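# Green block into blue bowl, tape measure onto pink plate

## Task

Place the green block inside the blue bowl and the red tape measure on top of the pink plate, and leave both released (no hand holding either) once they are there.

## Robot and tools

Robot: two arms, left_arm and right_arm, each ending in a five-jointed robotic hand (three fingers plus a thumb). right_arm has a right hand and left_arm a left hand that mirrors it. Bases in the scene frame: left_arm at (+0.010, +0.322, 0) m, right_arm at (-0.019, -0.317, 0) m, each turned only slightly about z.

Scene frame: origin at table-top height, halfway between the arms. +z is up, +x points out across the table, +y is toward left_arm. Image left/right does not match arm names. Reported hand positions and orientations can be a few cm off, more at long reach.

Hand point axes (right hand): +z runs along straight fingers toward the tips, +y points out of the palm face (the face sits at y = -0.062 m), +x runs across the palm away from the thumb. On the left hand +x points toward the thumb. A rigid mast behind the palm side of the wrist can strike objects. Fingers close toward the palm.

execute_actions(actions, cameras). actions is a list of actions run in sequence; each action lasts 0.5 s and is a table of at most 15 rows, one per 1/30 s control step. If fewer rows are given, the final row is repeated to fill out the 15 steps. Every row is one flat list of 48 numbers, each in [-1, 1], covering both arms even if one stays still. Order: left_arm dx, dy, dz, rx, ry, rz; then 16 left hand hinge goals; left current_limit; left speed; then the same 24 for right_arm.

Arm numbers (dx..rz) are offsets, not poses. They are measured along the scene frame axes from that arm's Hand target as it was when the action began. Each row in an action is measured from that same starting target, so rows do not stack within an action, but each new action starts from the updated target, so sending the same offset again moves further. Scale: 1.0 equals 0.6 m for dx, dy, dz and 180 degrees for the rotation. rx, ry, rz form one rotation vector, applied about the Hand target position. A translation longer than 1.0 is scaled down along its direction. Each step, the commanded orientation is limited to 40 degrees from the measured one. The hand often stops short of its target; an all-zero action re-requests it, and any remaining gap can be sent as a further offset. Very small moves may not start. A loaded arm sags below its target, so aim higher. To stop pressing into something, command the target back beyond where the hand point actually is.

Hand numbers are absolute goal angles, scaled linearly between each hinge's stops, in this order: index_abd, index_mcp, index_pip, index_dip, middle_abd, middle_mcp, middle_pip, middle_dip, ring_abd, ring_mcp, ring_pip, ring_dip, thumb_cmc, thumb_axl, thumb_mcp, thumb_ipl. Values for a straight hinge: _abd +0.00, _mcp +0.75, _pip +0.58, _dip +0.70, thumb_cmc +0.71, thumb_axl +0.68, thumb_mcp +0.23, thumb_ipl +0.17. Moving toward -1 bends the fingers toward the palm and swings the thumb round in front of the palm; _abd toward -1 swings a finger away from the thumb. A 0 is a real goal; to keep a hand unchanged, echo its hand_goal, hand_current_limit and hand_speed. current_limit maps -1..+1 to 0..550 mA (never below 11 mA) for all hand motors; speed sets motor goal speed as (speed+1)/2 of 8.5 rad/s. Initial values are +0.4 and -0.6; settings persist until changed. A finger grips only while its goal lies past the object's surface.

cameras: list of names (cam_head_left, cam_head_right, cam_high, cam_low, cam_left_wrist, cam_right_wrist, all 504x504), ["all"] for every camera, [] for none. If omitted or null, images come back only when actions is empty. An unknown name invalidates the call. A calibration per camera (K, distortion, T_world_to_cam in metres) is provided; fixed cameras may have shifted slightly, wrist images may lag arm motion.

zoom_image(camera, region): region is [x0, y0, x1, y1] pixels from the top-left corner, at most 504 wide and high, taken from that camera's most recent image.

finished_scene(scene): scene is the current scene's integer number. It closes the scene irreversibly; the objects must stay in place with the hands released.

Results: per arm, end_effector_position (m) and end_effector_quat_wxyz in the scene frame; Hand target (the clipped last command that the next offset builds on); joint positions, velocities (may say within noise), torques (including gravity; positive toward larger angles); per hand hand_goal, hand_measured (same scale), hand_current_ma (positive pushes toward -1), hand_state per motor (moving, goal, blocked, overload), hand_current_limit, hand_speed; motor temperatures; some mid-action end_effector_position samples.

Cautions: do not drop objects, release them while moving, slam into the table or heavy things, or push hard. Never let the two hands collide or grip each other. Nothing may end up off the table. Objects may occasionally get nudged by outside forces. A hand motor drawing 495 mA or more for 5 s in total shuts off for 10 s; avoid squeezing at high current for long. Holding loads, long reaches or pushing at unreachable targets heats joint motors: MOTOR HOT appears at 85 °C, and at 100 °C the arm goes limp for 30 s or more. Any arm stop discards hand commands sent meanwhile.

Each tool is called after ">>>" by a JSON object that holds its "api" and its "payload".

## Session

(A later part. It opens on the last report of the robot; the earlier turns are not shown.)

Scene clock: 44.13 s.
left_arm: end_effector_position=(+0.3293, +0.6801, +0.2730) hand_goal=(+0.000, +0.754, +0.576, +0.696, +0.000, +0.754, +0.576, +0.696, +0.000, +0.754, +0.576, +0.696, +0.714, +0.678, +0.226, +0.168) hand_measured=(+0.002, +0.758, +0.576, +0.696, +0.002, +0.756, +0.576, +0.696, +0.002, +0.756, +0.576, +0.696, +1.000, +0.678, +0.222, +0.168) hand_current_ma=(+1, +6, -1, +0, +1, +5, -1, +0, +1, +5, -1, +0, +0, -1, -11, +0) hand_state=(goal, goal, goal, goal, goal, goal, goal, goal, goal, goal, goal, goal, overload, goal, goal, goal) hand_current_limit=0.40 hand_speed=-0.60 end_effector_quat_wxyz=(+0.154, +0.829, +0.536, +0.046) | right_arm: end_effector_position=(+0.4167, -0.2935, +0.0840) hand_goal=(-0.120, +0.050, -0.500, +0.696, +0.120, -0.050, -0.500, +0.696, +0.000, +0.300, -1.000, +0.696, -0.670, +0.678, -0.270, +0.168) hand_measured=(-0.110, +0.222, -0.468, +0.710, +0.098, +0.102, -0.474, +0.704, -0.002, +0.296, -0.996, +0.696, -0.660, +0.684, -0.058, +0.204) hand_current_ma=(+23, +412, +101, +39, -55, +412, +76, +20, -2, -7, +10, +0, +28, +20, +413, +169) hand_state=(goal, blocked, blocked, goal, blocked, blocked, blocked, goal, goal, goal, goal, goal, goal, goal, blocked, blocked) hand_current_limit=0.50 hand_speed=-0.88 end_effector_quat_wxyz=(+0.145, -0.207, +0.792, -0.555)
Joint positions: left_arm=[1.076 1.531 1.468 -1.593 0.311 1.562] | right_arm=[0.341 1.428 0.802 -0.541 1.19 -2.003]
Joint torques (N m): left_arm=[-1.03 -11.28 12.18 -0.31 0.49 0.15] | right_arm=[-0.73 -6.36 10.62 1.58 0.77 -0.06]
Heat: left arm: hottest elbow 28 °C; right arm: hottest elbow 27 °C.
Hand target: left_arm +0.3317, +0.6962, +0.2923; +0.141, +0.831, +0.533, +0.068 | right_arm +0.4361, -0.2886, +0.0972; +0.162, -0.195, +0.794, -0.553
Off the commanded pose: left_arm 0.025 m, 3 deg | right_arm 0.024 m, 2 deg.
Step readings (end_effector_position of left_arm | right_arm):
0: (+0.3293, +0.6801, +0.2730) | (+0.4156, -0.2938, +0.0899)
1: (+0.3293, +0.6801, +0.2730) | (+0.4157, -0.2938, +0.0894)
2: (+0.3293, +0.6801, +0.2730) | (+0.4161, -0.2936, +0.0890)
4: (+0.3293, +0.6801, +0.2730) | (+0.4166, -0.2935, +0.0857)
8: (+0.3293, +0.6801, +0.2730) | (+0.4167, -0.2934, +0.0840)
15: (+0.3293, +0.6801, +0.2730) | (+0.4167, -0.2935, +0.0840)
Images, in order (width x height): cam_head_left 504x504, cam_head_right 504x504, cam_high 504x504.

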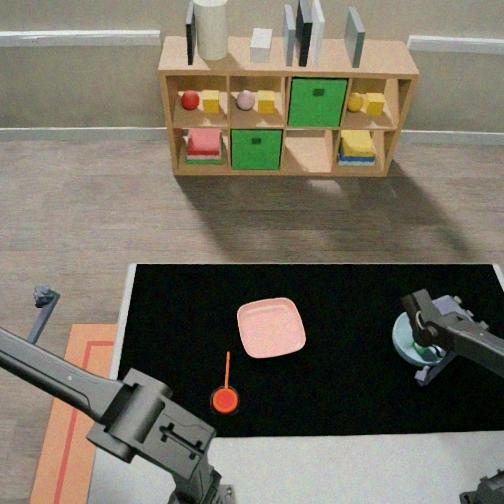

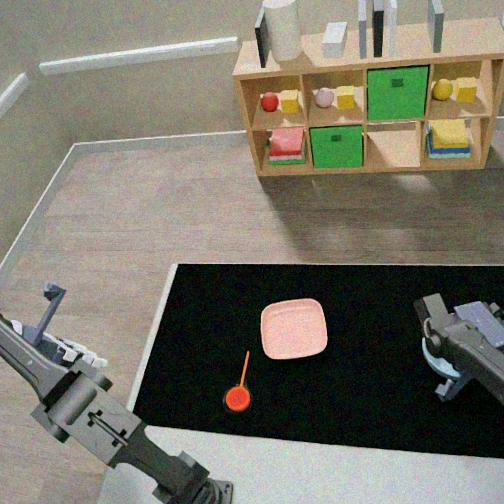

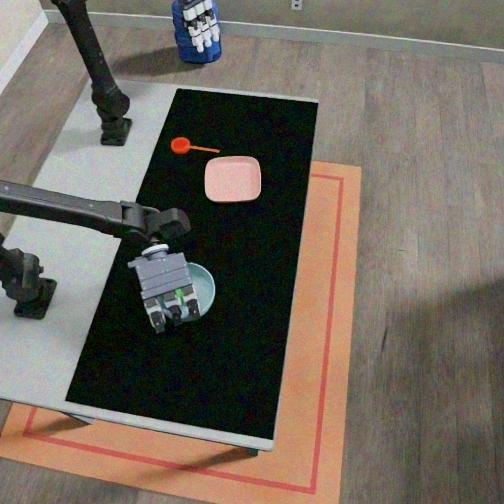

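>>> {"api": "execute_actions", "payload": {"actions": [[[0,0,0,0,0,0,0,0.754,0.576,0.696,0,0.754,0.576,0.696,0,0.754,0.576,0.696,0.714,0.678,0.226,0.168,0.4,-0.6,0,0,0,0,0,0,-0.10,0.28,-0.47,0.696,0.10,0.19,-0.47,0.696,0,0.3,-1,0.696,-0.671,0.677,0.0,0.168,0.4,-0.92]],[[0,0,0,0,0,0,0,0.754,0.576,0.696,0,0.754,0.576,0.696,0,0.754,0.576,0.696,0.714,0.678,0.226,0.168,0.4,-0.6,0,0,0,0,0,0,-0.08,0.36,-0.47,0.696,0.08,0.34,-0.47,0.696,0,0.3,-1,0.696,-0.671,0.677,0.05,0.168,0.4,-0.9]]], "cameras": ["cam_head_left","cam_head_right","cam_high"]}}

>>> {"api": "zoom_image", "payload": {"camera": "cam_head_left", "region": [370, 250, 504, 384]}}

Scene clock: 45.83 s.
left_arm: end_effector_position=(+0.3293, +0.6801, +0.2730) hand_goal=(+0.000, +0.754, +0.576, +0.696, +0.000, +0.754, +0.576, +0.696, +0.000, +0.754, +0.576, +0.696, +0.714, +0.678, +0.226, +0.168) hand_measured=(+0.002, +0.758, +0.576, +0.696, +0.002, +0.756, +0.576, +0.696, +0.002, +0.756, +0.576, +0.696, +1.000, +0.678, +0.222, +0.168) hand_current_ma=(+1, +6, -1, +0, +1, +5, -1, +0, +1, +5, -1, +0, +0, -1, -11, +0) hand_state=(goal, goal, goal, goal, goal, goal, goal, goal, goal, goal, goal, goal, overload, goal, goal, goal) hand_current_limit=0.40 hand_speed=-0.60 end_effector_quat_wxyz=(+0.154, +0.829, +0.536, +0.046) | right_arm: end_effector_position=(+0.4166, -0.2887, +0.0840) hand_goal=(-0.080, +0.360, -0.470, +0.696, +0.080, +0.340, -0.470, +0.696, +0.000, +0.300, -1.000, +0.696, -0.670, +0.678, +0.050, +0.168) hand_measured=(-0.082, +0.348, -0.470, +0.698, +0.082, +0.308, -0.474, +0.698, -0.002, +0.296, -0.996, +0.696, -0.666, +0.680, +0.048, +0.170) hand_current_ma=(-4, -31, +0, +6, +4, -109, -7, +3, -2, -7, +10, +0, +8, +6, -5, +5) hand_state=(goal, goal, goal, goal, goal, blocked, goal, goal, goal, goal, goal, goal, goal, goal, goal, goal) hand_current_limit=0.40 hand_speed=-0.90 end_effector_quat_wxyz=(+0.148, -0.211, +0.791, -0.554)
Joint positions: left_arm=[1.076 1.531 1.468 -1.593 0.311 1.562] | right_arm=[0.352 1.428 0.802 -0.54 1.19 -2.004]
Joint torques (N m): left_arm=[-1.26 -11.52 12.23 -0.16 0.53 0.14] | right_arm=[-0.32 -6.95 10.63 1.68 0.77 -0.04]
Heat: left arm: hottest elbow 28 °C; right arm: hottest elbow 27 °C.
Hand target: left_arm +0.3317, +0.6962, +0.2923; +0.141, +0.831, +0.533, +0.068 | right_arm +0.4361, -0.2886, +0.0972; +0.162, -0.195, +0.794, -0.553
Off the commanded pose: left_arm 0.025 m, 3 deg | right_arm 0.024 m, 3 deg.
Step readings (end_effector_position of left_arm | right_arm):
0: (+0.3293, +0.6801, +0.2730) | (+0.4167, -0.2935, +0.0840)
1: (+0.3293, +0.6801, +0.2730) | (+0.4167, -0.2935, +0.0840)
2: (+0.3293, +0.6801, +0.2730) | (+0.4167, -0.2935, +0.0840)
4: (+0.3293, +0.6801, +0.2730) | (+0.4166, -0.2935, +0.0840)
8: (+0.3293, +0.6801, +0.2730) | (+0.4166, -0.2935, +0.0840)
15: (+0.3293, +0.6801, +0.2730) | (+0.4166, -0.2942, +0.0839)
16: (+0.3293, +0.6801, +0.2730) | (+0.4166, -0.2942, +0.0839)
17: (+0.3293, +0.6801, +0.2730) | (+0.4166, -0.2942, +0.0839)
19: (+0.3293, +0.6801, +0.2730) | (+0.4166, -0.2942, +0.0839)
23: (+0.3293, +0.6801, +0.2730) | (+0.4165, -0.2922, +0.0839)
30: (+0.3293, +0.6801, +0.2730) | (+0.4163, -0.2888, +0.0839)
Images, in order (width x height): cam_head_left 504x504, cam_head_right 504x504, cam_high 504x504.

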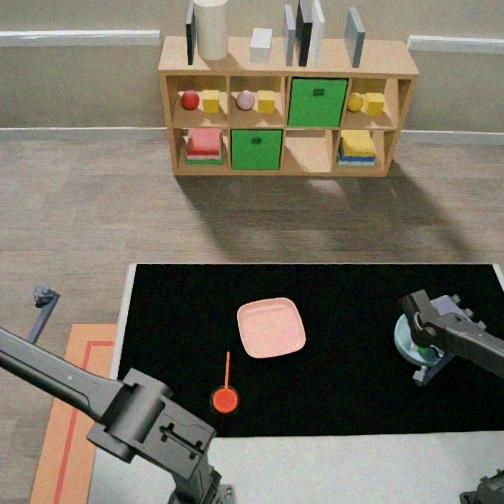

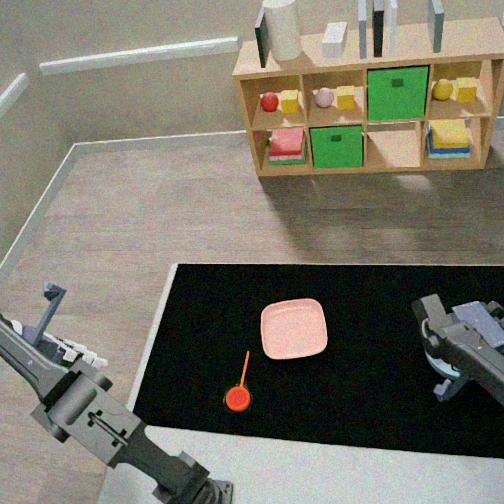

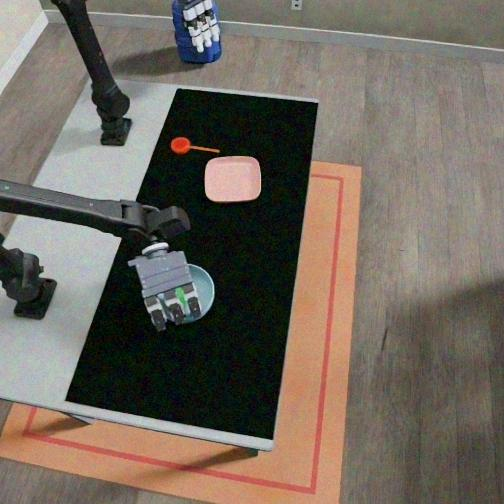

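Scaled by 3.761 from the camera's 504x504 image, which has a finer 720x720 frame.

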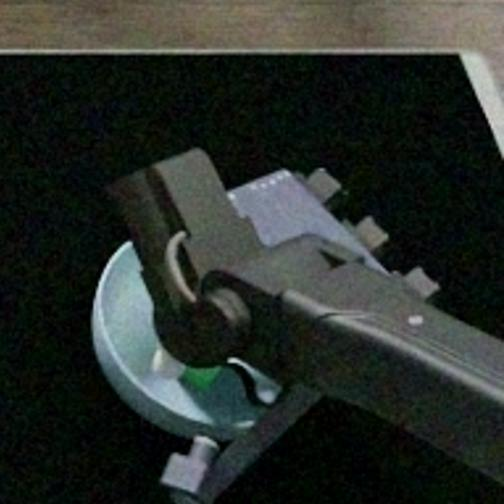

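>>> {"api": "execute_actions", "payload": {"actions": [[[0,0,0,0,0,0,0,0.754,0.576,0.696,0,0.754,0.576,0.696,0,0.754,0.576,0.696,0.714,0.678,0.226,0.168,0.4,-0.6,0.0,0,0.06,0,0,0,-0.08,0.31,-0.47,0.696,0.08,0.27,-0.47,0.696,0,0.3,-1,0.696,-0.671,0.677,0.05,0.168,0.4,-0.9]],[[0,0,0,0,0,0,0,0.754,0.576,0.696,0,0.754,0.576,0.696,0,0.754,0.576,0.696,0.714,0.678,0.226,0.168,0.4,-0.6,0.0,0,0.12,0,0,0,-0.08,0.31,-0.47,0.696,0.08,0.27,-0.47,0.696,0,0.3,-1,0.696,-0.671,0.677,0.05,0.168,0.4,-0.9]]], "cameras": ["cam_head_left","cam_head_right","cam_high"]}}

>>> {"api": "zoom_image", "payload": {"camera": "cam_head_left", "region": [370, 250, 504, 384]}}

Scene clock: 47.70 s.
left_arm: end_effector_position=(+0.3293, +0.6801, +0.2730) hand_goal=(+0.000, +0.754, +0.576, +0.696, +0.000, +0.754, +0.576, +0.696, +0.000, +0.754, +0.576, +0.696, +0.714, +0.678, +0.226, +0.168) hand_measured=(+0.002, +0.758, +0.576, +0.696, +0.002, +0.756, +0.576, +0.696, +0.002, +0.756, +0.576, +0.696, +1.000, +0.678, +0.222, +0.168) hand_current_ma=(+1, +6, -1, +0, +1, +5, -1, +0, +1, +5, -1, +0, +0, -1, -11, +0) hand_state=(goal, goal, goal, goal, goal, goal, goal, goal, goal, goal, goal, goal, overload, goal, goal, goal) hand_current_limit=0.40 hand_speed=-0.60 end_effector_quat_wxyz=(+0.154, +0.829, +0.536, +0.046) | right_arm: end_effector_position=(+0.4232, -0.2891, +0.1872) hand_goal=(-0.080, +0.310, -0.470, +0.696, +0.080, +0.270, -0.470, +0.696, +0.000, +0.300, -1.000, +0.696, -0.670, +0.678, +0.050, +0.168) hand_measured=(-0.082, +0.308, -0.470, +0.698, +0.082, +0.268, -0.470, +0.698, -0.002, +0.296, -0.996, +0.696, -0.668, +0.680, +0.048, +0.170) hand_current_ma=(-3, -6, +1, +6, +4, -6, -1, +3, -2, -7, +10, +0, +5, +5, -5, +5) hand_state=(goal, goal, goal, goal, goal, goal, goal, goal, goal, goal, goal, goal, goal, goal, goal, goal) hand_current_limit=0.40 hand_speed=-0.90 end_effector_quat_wxyz=(+0.152, -0.211, +0.791, -0.554)
Joint positions: left_arm=[1.076 1.531 1.468 -1.593 0.311 1.562] | right_arm=[0.344 1.296 0.975 -0.811 1.185 -2.034]
Joint torques (N m): left_arm=[-1.08 -12.04 12.16 -0.29 0.48 0.11] | right_arm=[-0.73 -6.12 12.62 -0.03 0.88 0.22]
Heat: left arm: hottest elbow 28 °C; right arm: hottest elbow 27 °C.
Hand target: left_arm +0.3317, +0.6962, +0.2923; +0.141, +0.831, +0.533, +0.068 | right_arm +0.4361, -0.2885, +0.2052; +0.162, -0.195, +0.794, -0.553
Off the commanded pose: left_arm 0.025 m, 3 deg | right_arm 0.022 m, 2 deg.
Step readings (end_effector_position of left_arm | right_arm):
0: (+0.3293, +0.6801, +0.2730) | (+0.4166, -0.2887, +0.0840)
1: (+0.3293, +0.6801, +0.2730) | (+0.4157, -0.2890, +0.0846)
2: (+0.3293, +0.6801, +0.2730) | (+0.4137, -0.2897, +0.0858)
4: (+0.3293, +0.6801, +0.2730) | (+0.4121, -0.2910, +0.0903)
8: (+0.3293, +0.6801, +0.2730) | (+0.4137, -0.2918, +0.0994)
15: (+0.3293, +0.6801, +0.2730) | (+0.4146, -0.2914, +0.1008)
16: (+0.3293, +0.6801, +0.2730) | (+0.4131, -0.2918, +0.1045)
17: (+0.3293, +0.6801, +0.2730) | (+0.4083, -0.2932, +0.1090)
19: (+0.3293, +0.6801, +0.2730) | (+0.4063, -0.2940, +0.1287)
23: (+0.3293, +0.6801, +0.2730) | (+0.4193, -0.2906, +0.1758)
30: (+0.3293, +0.6801, +0.2730) | (+0.4236, -0.2889, +0.1873)
Images, in order (width x height): cam_head_left 504x504, cam_head_right 504x504, cam_high 504x504.

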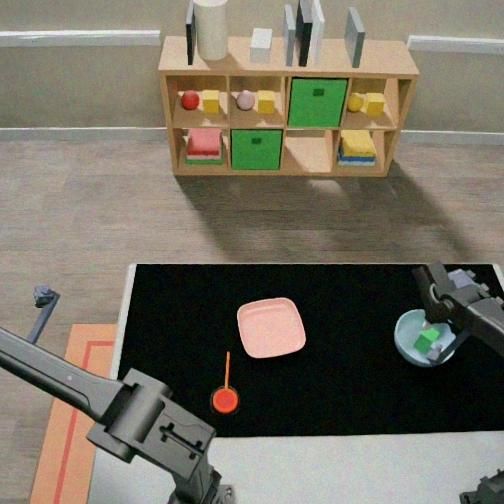

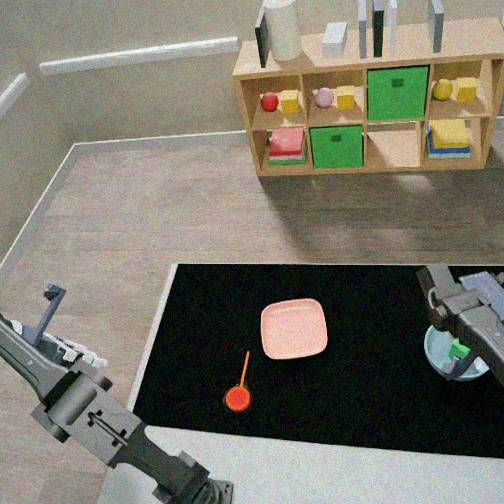

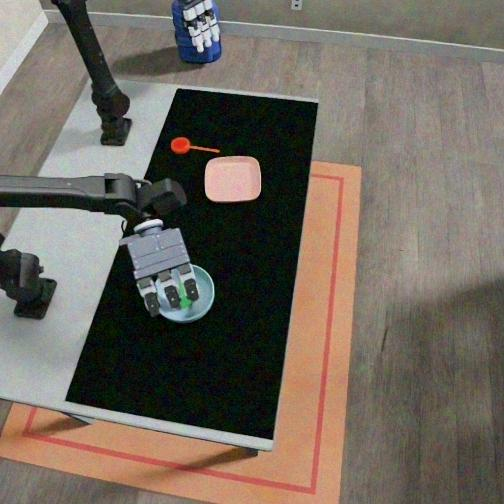

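Scaled by 3.761 from the camera's 504x504 image, which has a finer 720x720 frame.

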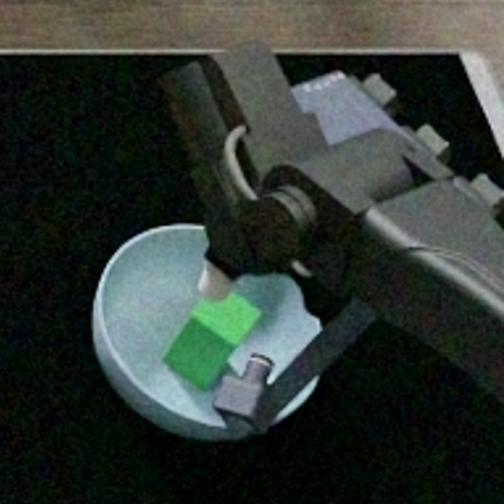

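>>> {"api": "execute_actions", "payload": {"actions": [[[0,0,0,0,0,0,0,0.754,0.576,0.696,0,0.754,0.576,0.696,0,0.754,0.576,0.696,0.714,0.678,0.226,0.168,0.4,-0.6,0.052,0.2225,0.017,0,0,0.072,-0.04,0.31,-0.5,0.696,0.04,0.31,-0.5,0.696,0,0.3,-1,0.696,-0.671,0.677,0.1,0.168,0.4,-0.7]],[[0,0,0,0,0,0,0,0.754,0.576,0.696,0,0.754,0.576,0.696,0,0.754,0.576,0.696,0.714,0.678,0.226,0.168,0.4,-0.6,-0.01,0.25,0,0,0,0.072,0,0.507,-0.591,0.696,0,0.507,-0.591,0.696,0,0.3,-1,0.696,-0.671,0.677,0.191,0.168,0.4,-0.6]],[[0,0,0,0,0,0,0,0.754,0.576,0.696,0,0.754,0.576,0.696,0,0.754,0.576,0.696,0.714,0.678,0.226,0.168,0.4,-0.6,-0.085,0.258,0,0,0,0.072,0,0.507,-0.591,0.696,0,0.507,-0.591,0.696,0,0.3,-1,0.696,-0.671,0.677,0.191,0.168,0.4,-0.6]]], "cameras": ["cam_head_left","cam_head_right","cam_high","cam_low"]}}

Scene clock: 52.13 s.
left_arm: end_effector_position=(+0.3293, +0.6801, +0.2730) hand_goal=(+0.000, +0.754, +0.576, +0.696, +0.000, +0.754, +0.576, +0.696, +0.000, +0.754, +0.576, +0.696, +0.714, +0.678, +0.226, +0.168) hand_measured=(+0.002, +0.758, +0.576, +0.696, +0.002, +0.756, +0.576, +0.696, +0.002, +0.756, +0.576, +0.696, +1.000, +0.678, +0.222, +0.168) hand_current_ma=(+1, +6, -1, +0, +1, +5, -1, +0, +1, +5, -1, +0, +0, -1, -11, +0) hand_state=(goal, goal, goal, goal, goal, goal, goal, goal, goal, goal, goal, goal, overload, goal, goal, goal) hand_current_limit=0.40 hand_speed=-0.60 end_effector_quat_wxyz=(+0.154, +0.829, +0.536, +0.046) | right_arm: end_effector_position=(+0.4044, +0.1295, +0.1856) hand_goal=(+0.000, +0.508, -0.590, +0.696, +0.000, +0.508, -0.590, +0.696, +0.000, +0.300, -1.000, +0.696, -0.670, +0.678, +0.192, +0.168) hand_measured=(-0.002, +0.502, -0.588, +0.698, +0.002, +0.502, -0.588, +0.698, -0.002, +0.298, -0.996, +0.696, -0.670, +0.680, +0.190, +0.168) hand_current_ma=(-3, -13, +5, +5, +2, -13, +5, +3, -2, -5, +10, +0, +2, +4, -4, +1) hand_state=(goal, goal, goal, goal, goal, goal, goal, goal, goal, goal, goal, goal, goal, goal, goal, goal) hand_current_limit=0.40 hand_speed=-0.60 end_effector_quat_wxyz=(+0.314, -0.463, +0.676, -0.480)
Joint positions: left_arm=[1.076 1.531 1.468 -1.593 0.311 1.562] | right_arm=[1.01 1.764 1.511 -0.914 1.188 -2.024]
Joint torques (N m): left_arm=[-1.61 -11.58 12.3 -0.39 0.53 0.13] | right_arm=[0.44 -12.22 14.37 -0.21 0.93 0.2]
Heat: left arm: hottest elbow 29 °C; right arm: hottest elbow 28 °C.
Hand target: left_arm +0.3317, +0.6962, +0.2923; +0.141, +0.831, +0.533, +0.068 | right_arm +0.4103, +0.1498, +0.2154; +0.337, -0.448, +0.684, -0.467
Off the commanded pose: left_arm 0.025 m, 3 deg | right_arm 0.037 m, 4 deg.
Step readings (end_effector_position of left_arm | right_arm):
0: (+0.3293, +0.6801, +0.2730) | (+0.4232, -0.2891, +0.1872)
1: (+0.3293, +0.6801, +0.2730) | (+0.4249, -0.2849, +0.1880)
2: (+0.3293, +0.6801, +0.2730) | (+0.4273, -0.2723, +0.1886)
4: (+0.3293, +0.6801, +0.2730) | (+0.4360, -0.2249, +0.1894)
8: (+0.3293, +0.6801, +0.2730) | (+0.4451, -0.1418, +0.1900)
15: (+0.3293, +0.6801, +0.2730) | (+0.4501, -0.1571, +0.1864)
16: (+0.3293, +0.6801, +0.2730) | (+0.4515, -0.1544, +0.1863)
17: (+0.3293, +0.6801, +0.2730) | (+0.4529, -0.1464, +0.1875)
19: (+0.3293, +0.6801, +0.2730) | (+0.4524, -0.1003, +0.1895)
23: (+0.3293, +0.6801, +0.2730) | (+0.4363, -0.0026, +0.1911)
30: (+0.3293, +0.6801, +0.2730) | (+0.4388, -0.0021, +0.1870)
31: (+0.3293, +0.6801, +0.2730) | (+0.4413, -0.0019, +0.1878)
32: (+0.3293, +0.6801, +0.2730) | (+0.4421, +0.0055, +0.1894)
34: (+0.3293, +0.6801, +0.2730) | (+0.4347, +0.0454, +0.1926)
38: (+0.3293, +0.6801, +0.2730) | (+0.3927, +0.1384, +0.1928)
45: (+0.3293, +0.6801, +0.2730) | (+0.3772, +0.1546, +0.1858)
Images, in order (width x height): cam_head_left 504x504, cam_head_right 504x504, cam_high 504x504, cam_low 504x504.

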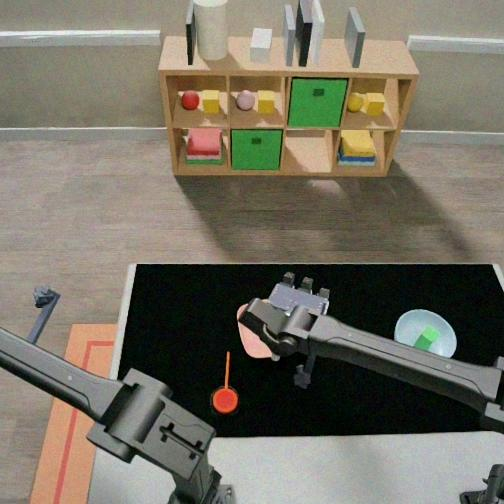

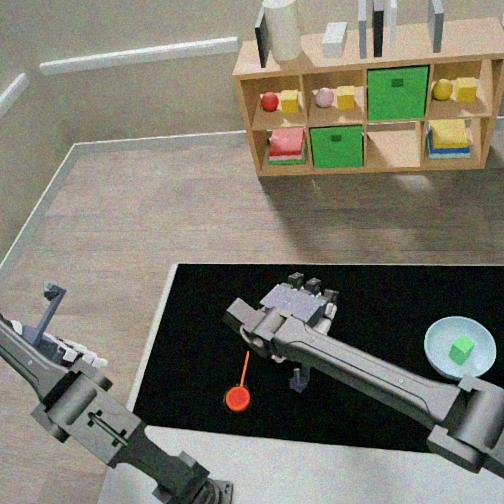

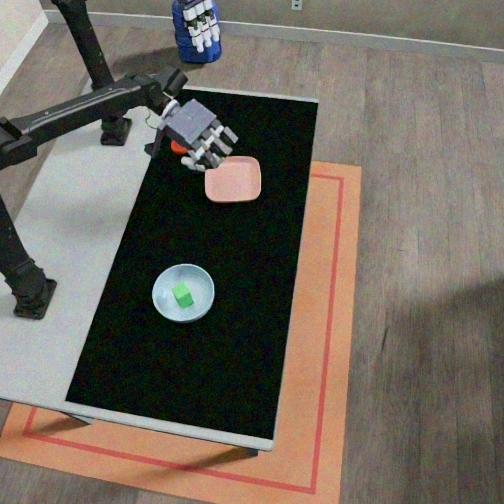

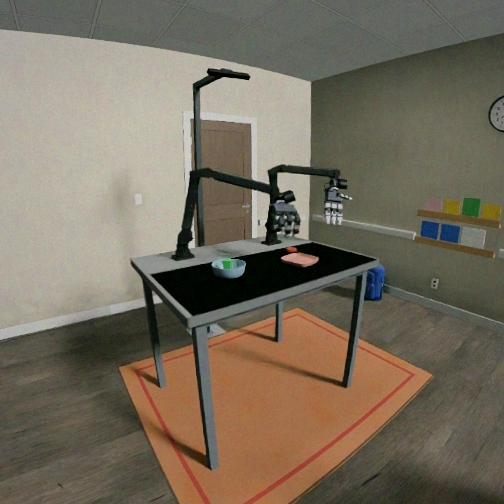

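>>> {"api": "execute_actions", "payload": {"actions": [[[0,0,0,0,0,0,0,0.754,0.576,0.696,0,0.754,0.576,0.696,0,0.754,0.576,0.696,0.714,0.678,0.226,0.168,0.4,-0.6,-0.17,0.24,-0.04,0,0,0.072,0,0.507,-0.591,0.696,0,0.507,-0.591,0.696,0,0.3,-1,0.696,-0.671,0.677,0.191,0.168,0.4,-0.6]]], "cameras": ["cam_head_left","cam_head_right","cam_high","cam_right_wrist"]}}

Scene clock: 55.10 s.
left_arm: end_effector_position=(+0.3293, +0.6801, +0.2730) hand_goal=(+0.000, +0.754, +0.576, +0.696, +0.000, +0.754, +0.576, +0.696, +0.000, +0.754, +0.576, +0.696, +0.714, +0.678, +0.226, +0.168) hand_measured=(+0.002, +0.758, +0.576, +0.696, +0.002, +0.756, +0.576, +0.696, +0.002, +0.756, +0.576, +0.696, +1.000, +0.678, +0.222, +0.168) hand_current_ma=(+1, +6, -1, +0, +1, +5, -1, +0, +1, +5, -1, +0, +0, -1, -11, +0) hand_state=(goal, goal, goal, goal, goal, goal, goal, goal, goal, goal, goal, goal, overload, goal, goal, goal) hand_current_limit=0.40 hand_speed=-0.60 end_effector_quat_wxyz=(+0.154, +0.829, +0.536, +0.046) | right_arm: end_effector_position=(+0.3000, +0.2753, +0.1547) hand_goal=(+0.000, +0.508, -0.590, +0.696, +0.000, +0.508, -0.590, +0.696, +0.000, +0.300, -1.000, +0.696, -0.670, +0.678, +0.192, +0.168) hand_measured=(-0.002, +0.502, -0.588, +0.698, +0.002, +0.502, -0.588, +0.698, -0.002, +0.298, -0.996, +0.696, -0.668, +0.680, +0.190, +0.168) hand_current_ma=(-3, -15, +5, +5, +1, -15, +5, +3, -2, -6, +10, +0, +2, +4, -4, +1) hand_state=(goal, goal, goal, goal, goal, goal, goal, goal, goal, goal, goal, goal, goal, goal, goal, goal) hand_current_limit=0.40 hand_speed=-0.60 end_effector_quat_wxyz=(+0.365, -0.543, +0.615, -0.441)
Joint positions: left_arm=[1.076 1.531 1.468 -1.593 0.311 1.562] | right_arm=[1.257 1.946 1.698 -0.949 1.191 -2.002]
Joint torques (N m): left_arm=[-0.85 -11.46 12.26 -0.24 0.5 0.15] | right_arm=[0.44 -15.44 14.53 -0.02 1.02 0.15]
Heat: left arm: hottest elbow 29 °C; right arm: hottest elbow 28 °C.
Hand target: left_arm +0.3317, +0.6962, +0.2923; +0.141, +0.831, +0.533, +0.068 | right_arm +0.3083, +0.2938, +0.1914; +0.387, -0.522, +0.629, -0.426
Off the commanded pose: left_arm 0.025 m, 3 deg | right_arm 0.042 m, 4 deg.
Step readings (end_effector_position of left_arm | right_arm):
0: (+0.3293, +0.6801, +0.2730) | (+0.4044, +0.1295, +0.1856)
1: (+0.3293, +0.6801, +0.2730) | (+0.4005, +0.1356, +0.1850)
2: (+0.3293, +0.6801, +0.2730) | (+0.3960, +0.1452, +0.1844)
4: (+0.3293, +0.6801, +0.2730) | (+0.3693, +0.1865, +0.1831)
8: (+0.3293, +0.6801, +0.2730) | (+0.2899, +0.2756, +0.1708)
15: (+0.3293, +0.6801, +0.2730) | (+0.2585, +0.2959, +0.1542)
camera_calibration:
cam_right_wrist: T_world_to_cam=[[-0.109861, 0.775634, -0.621549, -0.0518376], [-0.350164, 0.55504, 0.75453, -0.197354], [0.930224, 0.300537, 0.210621, -0.264576], [0, 0, 0, 1]] pos_world=[0.171314, 0.229261, 0.172415]
Images, in order (width x height): cam_head_left 504x504, cam_head_right 504x504, cam_high 504x504, cam_right_wrist 504x504.

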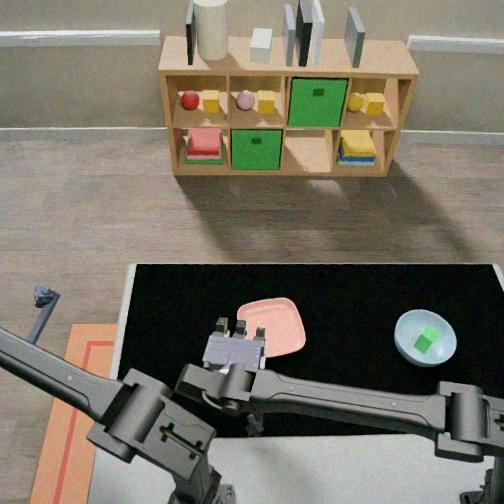

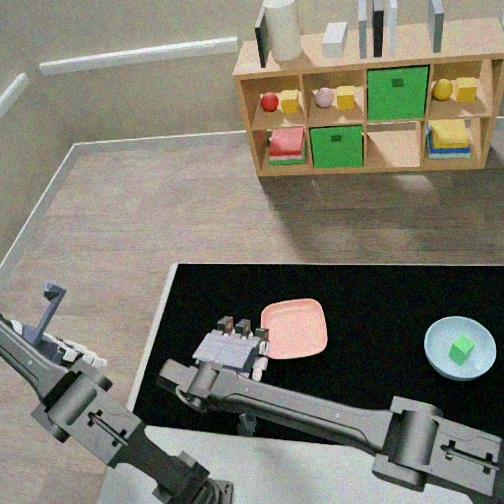

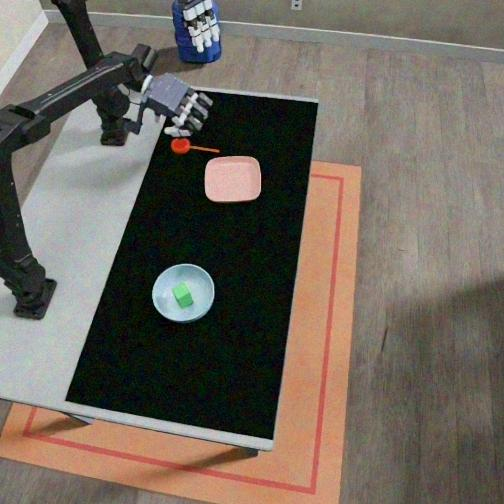

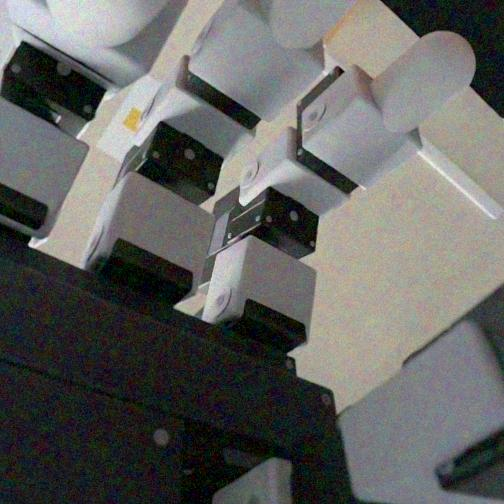

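>>> {"api": "execute_actions", "payload": {"actions": [[[0,0,0,0,0,0,0,0.754,0.576,0.696,0,0.754,0.576,0.696,0,0.754,0.576,0.696,0.714,0.678,0.226,0.168,0.4,-0.6,0,-0.012,-0.15,0,0,0,0,0.507,-0.591,0.696,0,0.507,-0.591,0.696,0,0.3,-1,0.696,-0.671,0.677,0.191,0.168,0.4,-0.6]]], "cameras": ["cam_head_left","cam_high","cam_right_wrist"]}}

>>> {"api": "zoom_image", "payload": {"camera": "cam_high", "region": [110, 50, 260, 200]}}

Scene clock: 56.43 s.
left_arm: end_effector_position=(+0.3293, +0.6801, +0.2730) hand_goal=(+0.000, +0.754, +0.576, +0.696, +0.000, +0.754, +0.576, +0.696, +0.000, +0.754, +0.576, +0.696, +0.714, +0.678, +0.226, +0.168) hand_measured=(+0.002, +0.758, +0.576, +0.696, +0.002, +0.756, +0.576, +0.696, +0.002, +0.756, +0.576, +0.696, +1.000, +0.678, +0.222, +0.168) hand_current_ma=(+1, +6, -1, +0, +1, +5, -1, +0, +1, +5, -1, +0, +0, -1, -11, +0) hand_state=(goal, goal, goal, goal, goal, goal, goal, goal, goal, goal, goal, goal, overload, goal, goal, goal) hand_current_limit=0.40 hand_speed=-0.60 end_effector_quat_wxyz=(+0.154, +0.829, +0.536, +0.046) | right_arm: end_effector_position=(+0.3020, +0.2813, +0.0894) hand_goal=(+0.000, +0.508, -0.590, +0.696, +0.000, +0.508, -0.590, +0.696, +0.000, +0.300, -1.000, +0.696, -0.670, +0.678, +0.192, +0.168) hand_measured=(-0.002, +0.502, -0.588, +0.698, +0.002, +0.502, -0.588, +0.698, -0.002, +0.298, -0.996, +0.696, -0.670, +0.680, +0.190, +0.168) hand_current_ma=(-3, -14, +5, +5, +1, -15, +5, +3, -2, -6, +10, +0, +1, +4, -4, +1) hand_state=(goal, goal, goal, goal, goal, goal, goal, goal, goal, goal, goal, goal, goal, goal, goal, goal) hand_current_limit=0.40 hand_speed=-0.60 end_effector_quat_wxyz=(+0.376, -0.532, +0.622, -0.434)
Joint positions: left_arm=[1.076 1.531 1.468 -1.593 0.311 1.562] | right_arm=[1.257 2.005 1.604 -0.775 1.193 -1.985]
Joint torques (N m): left_arm=[-1.26 -11.63 12.19 -0.4 0.5 0.13] | right_arm=[-0.21 -15.09 9.51 1.66 0.89 -0.04]
Heat: left arm: hottest elbow 29 °C; right arm: hottest elbow 28 °C.
Hand target: left_arm +0.3317, +0.6962, +0.2923; +0.141, +0.831, +0.533, +0.068 | right_arm +0.3084, +0.2866, +0.1014; +0.387, -0.522, +0.629, -0.426
Off the commanded pose: left_arm 0.025 m, 3 deg | right_arm 0.015 m, 2 deg.
Step readings (end_effector_position of left_arm | right_arm):
0: (+0.3293, +0.6801, +0.2730) | (+0.3000, +0.2753, +0.1547)
1: (+0.3293, +0.6801, +0.2730) | (+0.3005, +0.2764, +0.1515)
2: (+0.3293, +0.6801, +0.2730) | (+0.3016, +0.2801, +0.1472)
4: (+0.3293, +0.6801, +0.2730) | (+0.3023, +0.2822, +0.1335)
8: (+0.3293, +0.6801, +0.2730) | (+0.3015, +0.2796, +0.1004)
15: (+0.3293, +0.6801, +0.2730) | (+0.3018, +0.2808, +0.0893)
camera_calibration:
cam_right_wrist: T_world_to_cam=[[-0.0989952, 0.798385, -0.593954, -0.108958], [-0.354515, 0.529424, 0.770733, -0.143589], [0.929795, 0.286864, 0.230629, -0.252212], [0, 0, 0, 1]] pos_world=[0.172815, 0.235361, 0.10412]
Images, in order (width x height): cam_head_left 504x504, cam_high 504x504, cam_right_wrist 504x504.

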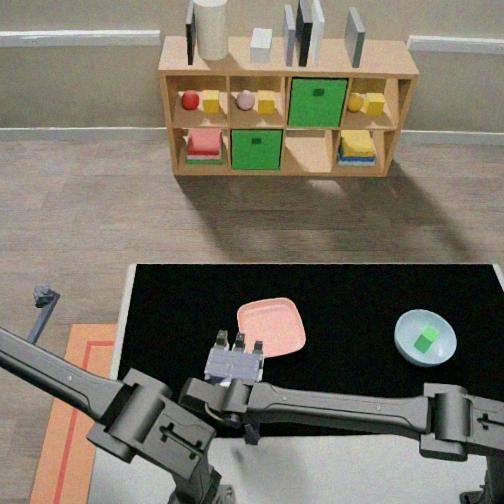

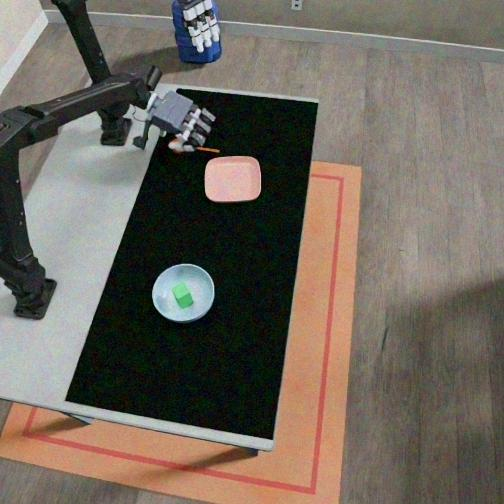

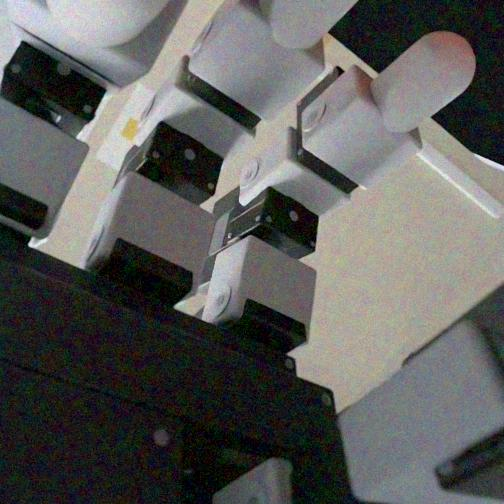

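Scaled by 3.360 from the camera's 504x504 image, which has a finer 720x720 frame.

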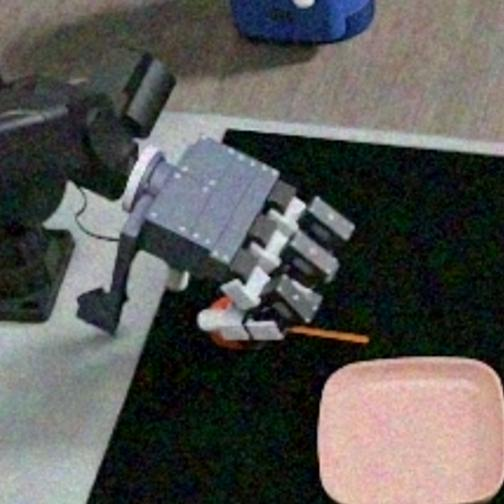

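>>> {"api": "execute_actions", "payload": {"actions": [[[0,0,0,0,0,0,0,0.754,0.576,0.696,0,0.754,0.576,0.696,0,0.754,0.576,0.696,0.714,0.678,0.226,0.168,0.4,-0.6,0.0,-0.008,-0.083,0,0,0,0,0.507,-0.591,0.696,0,0.507,-0.591,0.696,0,0.3,-1,0.696,-0.671,0.677,0.191,0.168,0.4,-0.6]]], "cameras": ["cam_head_left","cam_high","cam_low"]}}

>>> {"api": "zoom_image", "payload": {"camera": "cam_high", "region": [110, 70, 240, 200]}}

>>> {"api": "zoom_image", "payload": {"camera": "cam_low", "region": [230, 180, 350, 300]}}

Scene clock: 58.37 s.
left_arm: end_effector_position=(+0.3293, +0.6801, +0.2730) hand_goal=(+0.000, +0.754, +0.576, +0.696, +0.000, +0.754, +0.576, +0.696, +0.000, +0.754, +0.576, +0.696, +0.714, +0.678, +0.226, +0.168) hand_measured=(+0.002, +0.758, +0.576, +0.696, +0.002, +0.756, +0.576, +0.696, +0.002, +0.756, +0.576, +0.696, +1.000, +0.678, +0.222, +0.168) hand_current_ma=(+1, +6, -1, +0, +1, +5, -1, +0, +1, +5, -1, +0, +0, -1, -11, +0) hand_state=(goal, goal, goal, goal, goal, goal, goal, goal, goal, goal, goal, goal, overload, goal, goal, goal) hand_current_limit=0.40 hand_speed=-0.60 end_effector_quat_wxyz=(+0.154, +0.829, +0.536, +0.046) | right_arm: end_effector_position=(+0.3021, +0.2784, +0.0484) hand_goal=(+0.000, +0.508, -0.590, +0.696, +0.000, +0.508, -0.590, +0.696, +0.000, +0.300, -1.000, +0.696, -0.670, +0.678, +0.192, +0.168) hand_measured=(-0.002, +0.504, -0.590, +0.696, +0.000, +0.502, -0.592, +0.696, -0.002, +0.298, -0.996, +0.696, -0.670, +0.680, +0.190, +0.168) hand_current_ma=(-3, -11, -1, +1, +1, -13, -3, +0, -2, -6, +10, +0, +0, +4, -4, +1) hand_state=(goal, goal, goal, goal, goal, goal, goal, goal, goal, goal, goal, goal, goal, goal, goal, goal) hand_current_limit=0.40 hand_speed=-0.60 end_effector_quat_wxyz=(+0.382, -0.527, +0.626, -0.430)
Joint positions: left_arm=[1.076 1.531 1.468 -1.593 0.311 1.562] | right_arm=[1.255 2.038 1.537 -0.655 1.193 -1.985]
Joint torques (N m): left_arm=[-1.2 -11.22 12.23 -0.24 0.52 0.13] | right_arm=[-0.44 -15.09 8.62 1.72 0.76 -0.05]
Heat: left arm: hottest elbow 29 °C; right arm: hottest elbow 28 °C.
Hand target: left_arm +0.3317, +0.6962, +0.2923; +0.141, +0.831, +0.533, +0.068 | right_arm +0.3083, +0.2817, +0.0516; +0.387, -0.522, +0.629, -0.426
Off the commanded pose: left_arm 0.025 m, 3 deg | right_arm 0.008 m, 1 deg.
Step readings (end_effector_position of left_arm | right_arm):
0: (+0.3293, +0.6801, +0.2730) | (+0.3020, +0.2813, +0.0894)
1: (+0.3293, +0.6801, +0.2730) | (+0.3020, +0.2814, +0.0858)
2: (+0.3293, +0.6801, +0.2730) | (+0.3026, +0.2832, +0.0833)
4: (+0.3293, +0.6801, +0.2730) | (+0.3024, +0.2827, +0.0737)
8: (+0.3293, +0.6801, +0.2730) | (+0.3010, +0.2781, +0.0532)
15: (+0.3293, +0.6801, +0.2730) | (+0.3019, +0.2777, +0.0468)
Images, in order (width x height): cam_head_left 504x504, cam_high 504x504, cam_low 504x504.

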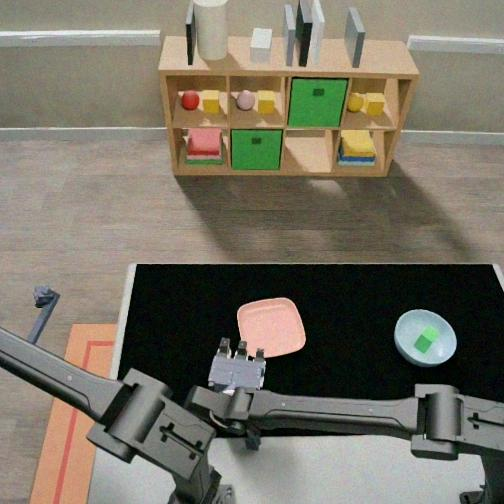

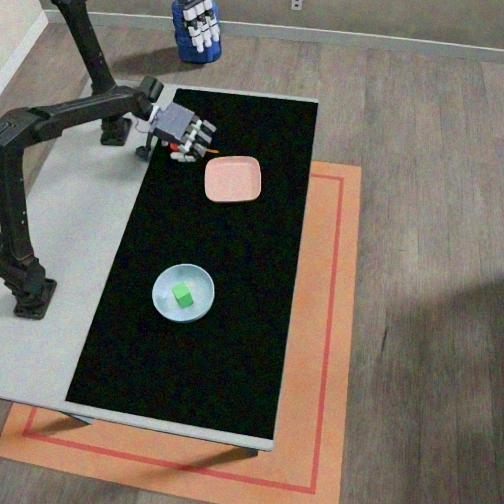

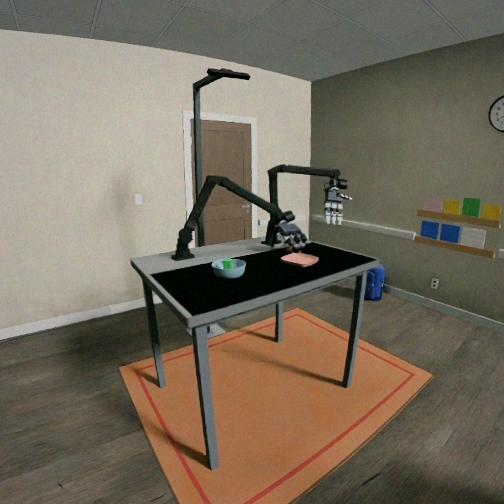

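Scaled by 3.877 from the camera's 504x504 image, which has a finer 720x720 frame.

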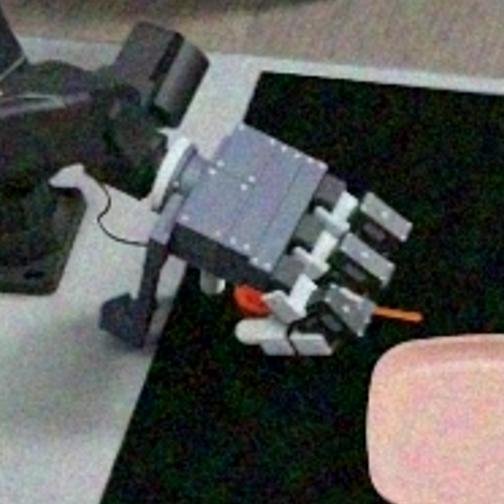

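Scaled by 4.200 from the camera's 504x504 image, which has a finer 720x720 frame.

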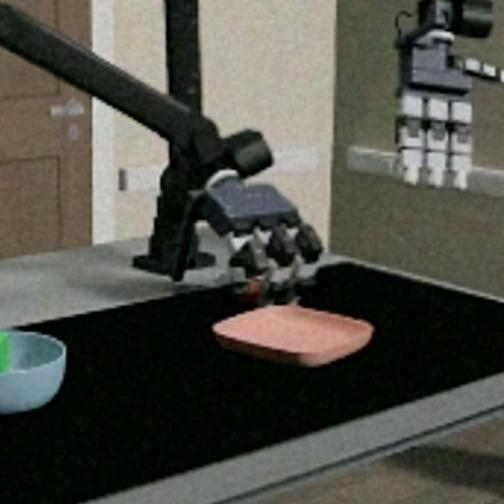

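>>> {"api": "execute_actions", "payload": {"actions": [[[0,0,0,0,0,0,0,0.754,0.576,0.696,0,0.754,0.576,0.696,0,0.754,0.576,0.696,0.714,0.678,0.226,0.168,0.4,-0.6,0.005,0,-0.0217,0,0,0,0,0.507,-0.591,0.696,0,0.507,-0.591,0.696,0,0.3,-1,0.696,-0.671,0.677,0.191,0.168,0.4,-0.6]]], "cameras": ["cam_high"]}}

>>> {"api": "zoom_image", "payload": {"camera": "cam_high", "region": [120, 80, 240, 200]}}

Scene clock: 59.53 s.
left_arm: end_effector_position=(+0.3293, +0.6801, +0.2730) hand_goal=(+0.000, +0.754, +0.576, +0.696, +0.000, +0.754, +0.576, +0.696, +0.000, +0.754, +0.576, +0.696, +0.714, +0.678, +0.226, +0.168) hand_measured=(+0.002, +0.758, +0.576, +0.696, +0.002, +0.756, +0.576, +0.696, +0.002, +0.756, +0.576, +0.696, +1.000, +0.678, +0.222, +0.168) hand_current_ma=(+1, +6, -1, +0, +1, +5, -1, +0, +1, +5, -1, +0, +0, -1, -11, +0) hand_state=(goal, goal, goal, goal, goal, goal, goal, goal, goal, goal, goal, goal, overload, goal, goal, goal) hand_current_limit=0.40 hand_speed=-0.60 end_effector_quat_wxyz=(+0.154, +0.829, +0.536, +0.046) | right_arm: end_effector_position=(+0.3035, +0.2826, +0.0471) hand_goal=(+0.000, +0.508, -0.590, +0.696, +0.000, +0.508, -0.590, +0.696, +0.000, +0.300, -1.000, +0.696, -0.670, +0.678, +0.192, +0.168) hand_measured=(-0.002, +0.504, -0.590, +0.696, +0.000, +0.502, -0.592, +0.696, -0.002, +0.298, -0.996, +0.696, -0.670, +0.680, +0.190, +0.168) hand_current_ma=(-3, -11, -1, +1, +1, -13, -3, +0, -2, -6, +10, +0, +0, +4, -4, +1) hand_state=(goal, goal, goal, goal, goal, goal, goal, goal, goal, goal, goal, goal, goal, goal, goal, goal) hand_current_limit=0.40 hand_speed=-0.60 end_effector_quat_wxyz=(+0.390, -0.523, +0.627, -0.426)
Joint positions: left_arm=[1.076 1.531 1.468 -1.593 0.311 1.562] | right_arm=[1.255 2.041 1.532 -0.619 1.193 -1.996]
Joint torques (N m): left_arm=[-1.44 -11.93 12.29 -0.34 0.48 0.14] | right_arm=[-0.38 -13.98 7.9 1.74 0.72 -0.04]
Heat: left arm: hottest elbow 29 °C; right arm: hottest elbow 28 °C.
Hand target: left_arm +0.3317, +0.6962, +0.2923; +0.141, +0.831, +0.533, +0.068 | right_arm +0.3113, +0.2817, +0.0386; +0.387, -0.522, +0.629, -0.426
Off the commanded pose: left_arm 0.025 m, 3 deg | right_arm 0.012 m, 0 deg.
Step readings (end_effector_position of left_arm | right_arm):
0: (+0.3293, +0.6801, +0.2730) | (+0.3021, +0.2784, +0.0484)
1: (+0.3293, +0.6801, +0.2730) | (+0.3023, +0.2788, +0.0472)
2: (+0.3293, +0.6801, +0.2730) | (+0.3027, +0.2800, +0.0473)
4: (+0.3293, +0.6801, +0.2730) | (+0.3034, +0.2822, +0.0482)
8: (+0.3293, +0.6801, +0.2730) | (+0.3036, +0.2831, +0.0476)
15: (+0.3293, +0.6801, +0.2730) | (+0.3035, +0.2826, +0.0471)
Images, in order (width x height): cam_high 504x504.

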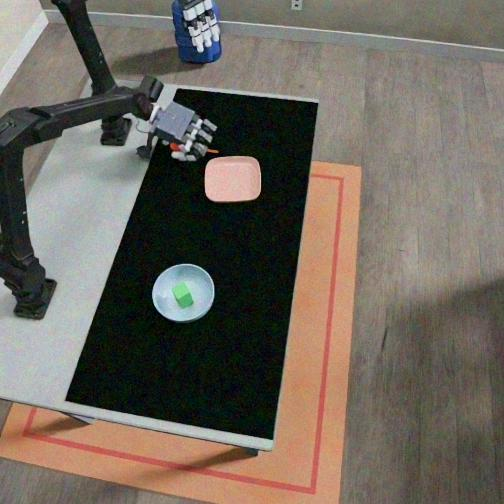

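Scaled by 4.200 from the camera's 504x504 image, which has a finer 720x720 frame.

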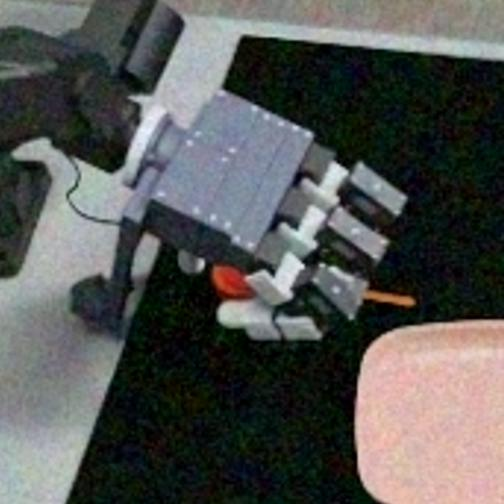

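>>> {"api": "execute_actions", "payload": {"actions": [[[0,0,0,0,0,0,0,0.754,0.576,0.696,0,0.754,0.576,0.696,0,0.754,0.576,0.696,0.714,0.678,0.226,0.168,0.4,-0.6,0.0,-0.006,-0.015,0,0,0,0,0.507,-0.591,0.696,0,0.507,-0.591,0.696,0,0.3,-1,0.696,-0.671,0.677,0.191,0.168,0.4,-0.6]]]}}

Scene clock: 60.80 s.
left_arm: end_effector_position=(+0.3293, +0.6801, +0.2730) hand_goal=(+0.000, +0.754, +0.576, +0.696, +0.000, +0.754, +0.576, +0.696, +0.000, +0.754, +0.576, +0.696, +0.714, +0.678, +0.226, +0.168) hand_measured=(+0.002, +0.758, +0.576, +0.696, +0.002, +0.756, +0.576, +0.696, +0.002, +0.756, +0.576, +0.696, +1.000, +0.678, +0.222, +0.168) hand_current_ma=(+1, +6, -1, +0, +1, +5, -1, +0, +1, +5, -1, +0, +0, -1, -11, +0) hand_state=(goal, goal, goal, goal, goal, goal, goal, goal, goal, goal, goal, goal, overload, goal, goal, goal) hand_current_limit=0.40 hand_speed=-0.60 end_effector_quat_wxyz=(+0.154, +0.829, +0.536, +0.046) | right_arm: end_effector_position=(+0.3058, +0.2826, +0.0458) hand_goal=(+0.000, +0.508, -0.590, +0.696, +0.000, +0.508, -0.590, +0.696, +0.000, +0.300, -1.000, +0.696, -0.670, +0.678, +0.192, +0.168) hand_measured=(-0.002, +0.504, -0.590, +0.696, -0.002, +0.504, -0.606, +0.688, -0.002, +0.298, -0.996, +0.696, -0.672, +0.680, +0.198, +0.170) hand_current_ma=(-3, -11, -1, +1, -4, -11, -41, -18, -2, -6, +10, +0, -2, +4, +15, +7) hand_state=(goal, goal, goal, goal, goal, goal, goal, goal, goal, goal, goal, goal, goal, goal, goal, goal) hand_current_limit=0.40 hand_speed=-0.60 end_effector_quat_wxyz=(+0.394, -0.520, +0.629, -0.424)
Joint positions: left_arm=[1.076 1.531 1.468 -1.593 0.311 1.562] | right_arm=[1.252 2.04 1.521 -0.591 1.193 -2.003]
Joint torques (N m): left_arm=[-1.2 -11.16 12.18 -0.1 0.48 0.17] | right_arm=[-0.73 -12.86 7.28 1.68 0.7 0]
Heat: left arm: hottest elbow 30 °C; right arm: hottest elbow 28 °C.
Hand target: left_arm +0.3317, +0.6962, +0.2923; +0.141, +0.831, +0.533, +0.068 | right_arm +0.3113, +0.2782, +0.0296; +0.387, -0.522, +0.629, -0.426
Off the commanded pose: left_arm 0.025 m, 3 deg | right_arm 0.018 m, 1 deg.
Step readings (end_effector_position of left_arm | right_arm):
0: (+0.3293, +0.6801, +0.2730) | (+0.3035, +0.2826, +0.0471)
1: (+0.3293, +0.6801, +0.2730) | (+0.3035, +0.2826, +0.0472)
2: (+0.3293, +0.6801, +0.2730) | (+0.3036, +0.2830, +0.0466)
4: (+0.3293, +0.6801, +0.2730) | (+0.3046, +0.2824, +0.0455)
8: (+0.3293, +0.6801, +0.2730) | (+0.3058, +0.2825, +0.0458)
15: (+0.3293, +0.6801, +0.2730) | (+0.3058, +0.2825, +0.0458)

>>> {"api": "execute_actions", "payload": {"actions": [[[0,0,0,0,0,0,0,0.754,0.576,0.696,0,0.754,0.576,0.696,0,0.754,0.576,0.696,0.714,0.678,0.226,0.168,0.4,-0.6,0.0,-0.003,0.022,0,0,0,0,0.507,-0.591,0.696,0,0.507,-0.591,0.696,0,0.3,-1,0.696,-0.671,0.677,0.191,0.168,0.4,-0.6]]], "cameras": ["cam_high"]}}

>>> {"api": "zoom_image", "payload": {"camera": "cam_high", "region": [140, 100, 240, 200]}}

Scene clock: 62.07 s.
left_arm: end_effector_position=(+0.3293, +0.6801, +0.2730) hand_goal=(+0.000, +0.754, +0.576, +0.696, +0.000, +0.754, +0.576, +0.696, +0.000, +0.754, +0.576, +0.696, +0.714, +0.678, +0.226, +0.168) hand_measured=(+0.002, +0.758, +0.576, +0.696, +0.002, +0.756, +0.576, +0.696, +0.002, +0.756, +0.576, +0.696, +1.000, +0.678, +0.222, +0.168) hand_current_ma=(+1, +6, -1, +0, +1, +5, -1, +0, +1, +5, -1, +0, +0, -1, -11, +0) hand_state=(goal, goal, goal, goal, goal, goal, goal, goal, goal, goal, goal, goal, overload, goal, goal, goal) hand_current_limit=0.40 hand_speed=-0.60 end_effector_quat_wxyz=(+0.154, +0.829, +0.536, +0.046) | right_arm: end_effector_position=(+0.3058, +0.2825, +0.0458) hand_goal=(+0.000, +0.508, -0.590, +0.696, +0.000, +0.508, -0.590, +0.696, +0.000, +0.300, -1.000, +0.696, -0.670, +0.678, +0.192, +0.168) hand_measured=(-0.002, +0.504, -0.590, +0.696, -0.002, +0.504, -0.606, +0.688, -0.002, +0.298, -0.996, +0.696, -0.672, +0.680, +0.198, +0.170) hand_current_ma=(-3, -11, -1, +1, -4, -11, -41, -18, -2, -6, +10, +0, -2, +4, +15, +7) hand_state=(goal, goal, goal, goal, goal, goal, goal, goal, goal, goal, goal, goal, goal, goal, goal, goal) hand_current_limit=0.40 hand_speed=-0.60 end_effector_quat_wxyz=(+0.394, -0.520, +0.628, -0.424)
Joint positions: left_arm=[1.076 1.531 1.468 -1.593 0.311 1.562] | right_arm=[1.252 2.04 1.521 -0.591 1.193 -2.004]
Joint torques (N m): left_arm=[-0.73 -11.75 12.3 -0.25 0.52 0.13] | right_arm=[-0.67 -15.38 7.51 0.64 0.65 -0.03]
Heat: left arm: hottest elbow 30 °C; right arm: hottest elbow 28 °C.
Hand target: left_arm +0.3317, +0.6962, +0.2923; +0.141, +0.831, +0.533, +0.068 | right_arm +0.3113, +0.2764, +0.0428; +0.387, -0.522, +0.629, -0.426
Off the commanded pose: left_arm 0.025 m, 3 deg | right_arm 0.009 m, 1 deg.
Step readings (end_effector_position of left_arm | right_arm):
0: (+0.3293, +0.6801, +0.2730) | (+0.3058, +0.2826, +0.0458)
1: (+0.3293, +0.6801, +0.2730) | (+0.3058, +0.2825, +0.0458)
2: (+0.3293, +0.6801, +0.2730) | (+0.3058, +0.2825, +0.0458)
4: (+0.3293, +0.6801, +0.2730) | (+0.3058, +0.2825, +0.0458)
8: (+0.3293, +0.6801, +0.2730) | (+0.3058, +0.2825, +0.0458)
15: (+0.3293, +0.6801, +0.2730) | (+0.3058, +0.2825, +0.0458)
Images, in order (width x height): cam_high 504x504.

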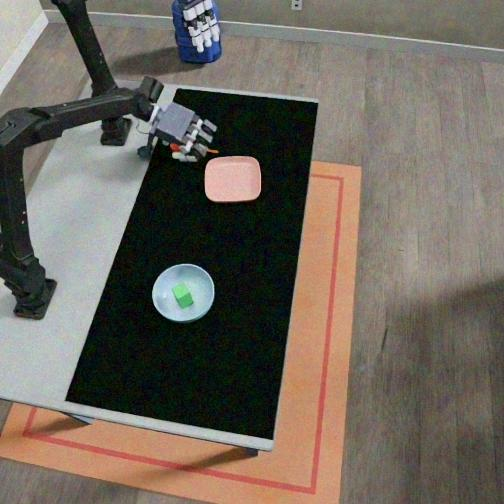

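Scaled by 5.040 from the camera's 504x504 image, which has a finer 720x720 frame.

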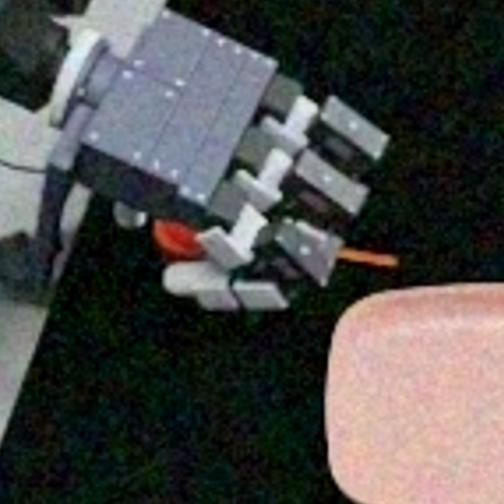

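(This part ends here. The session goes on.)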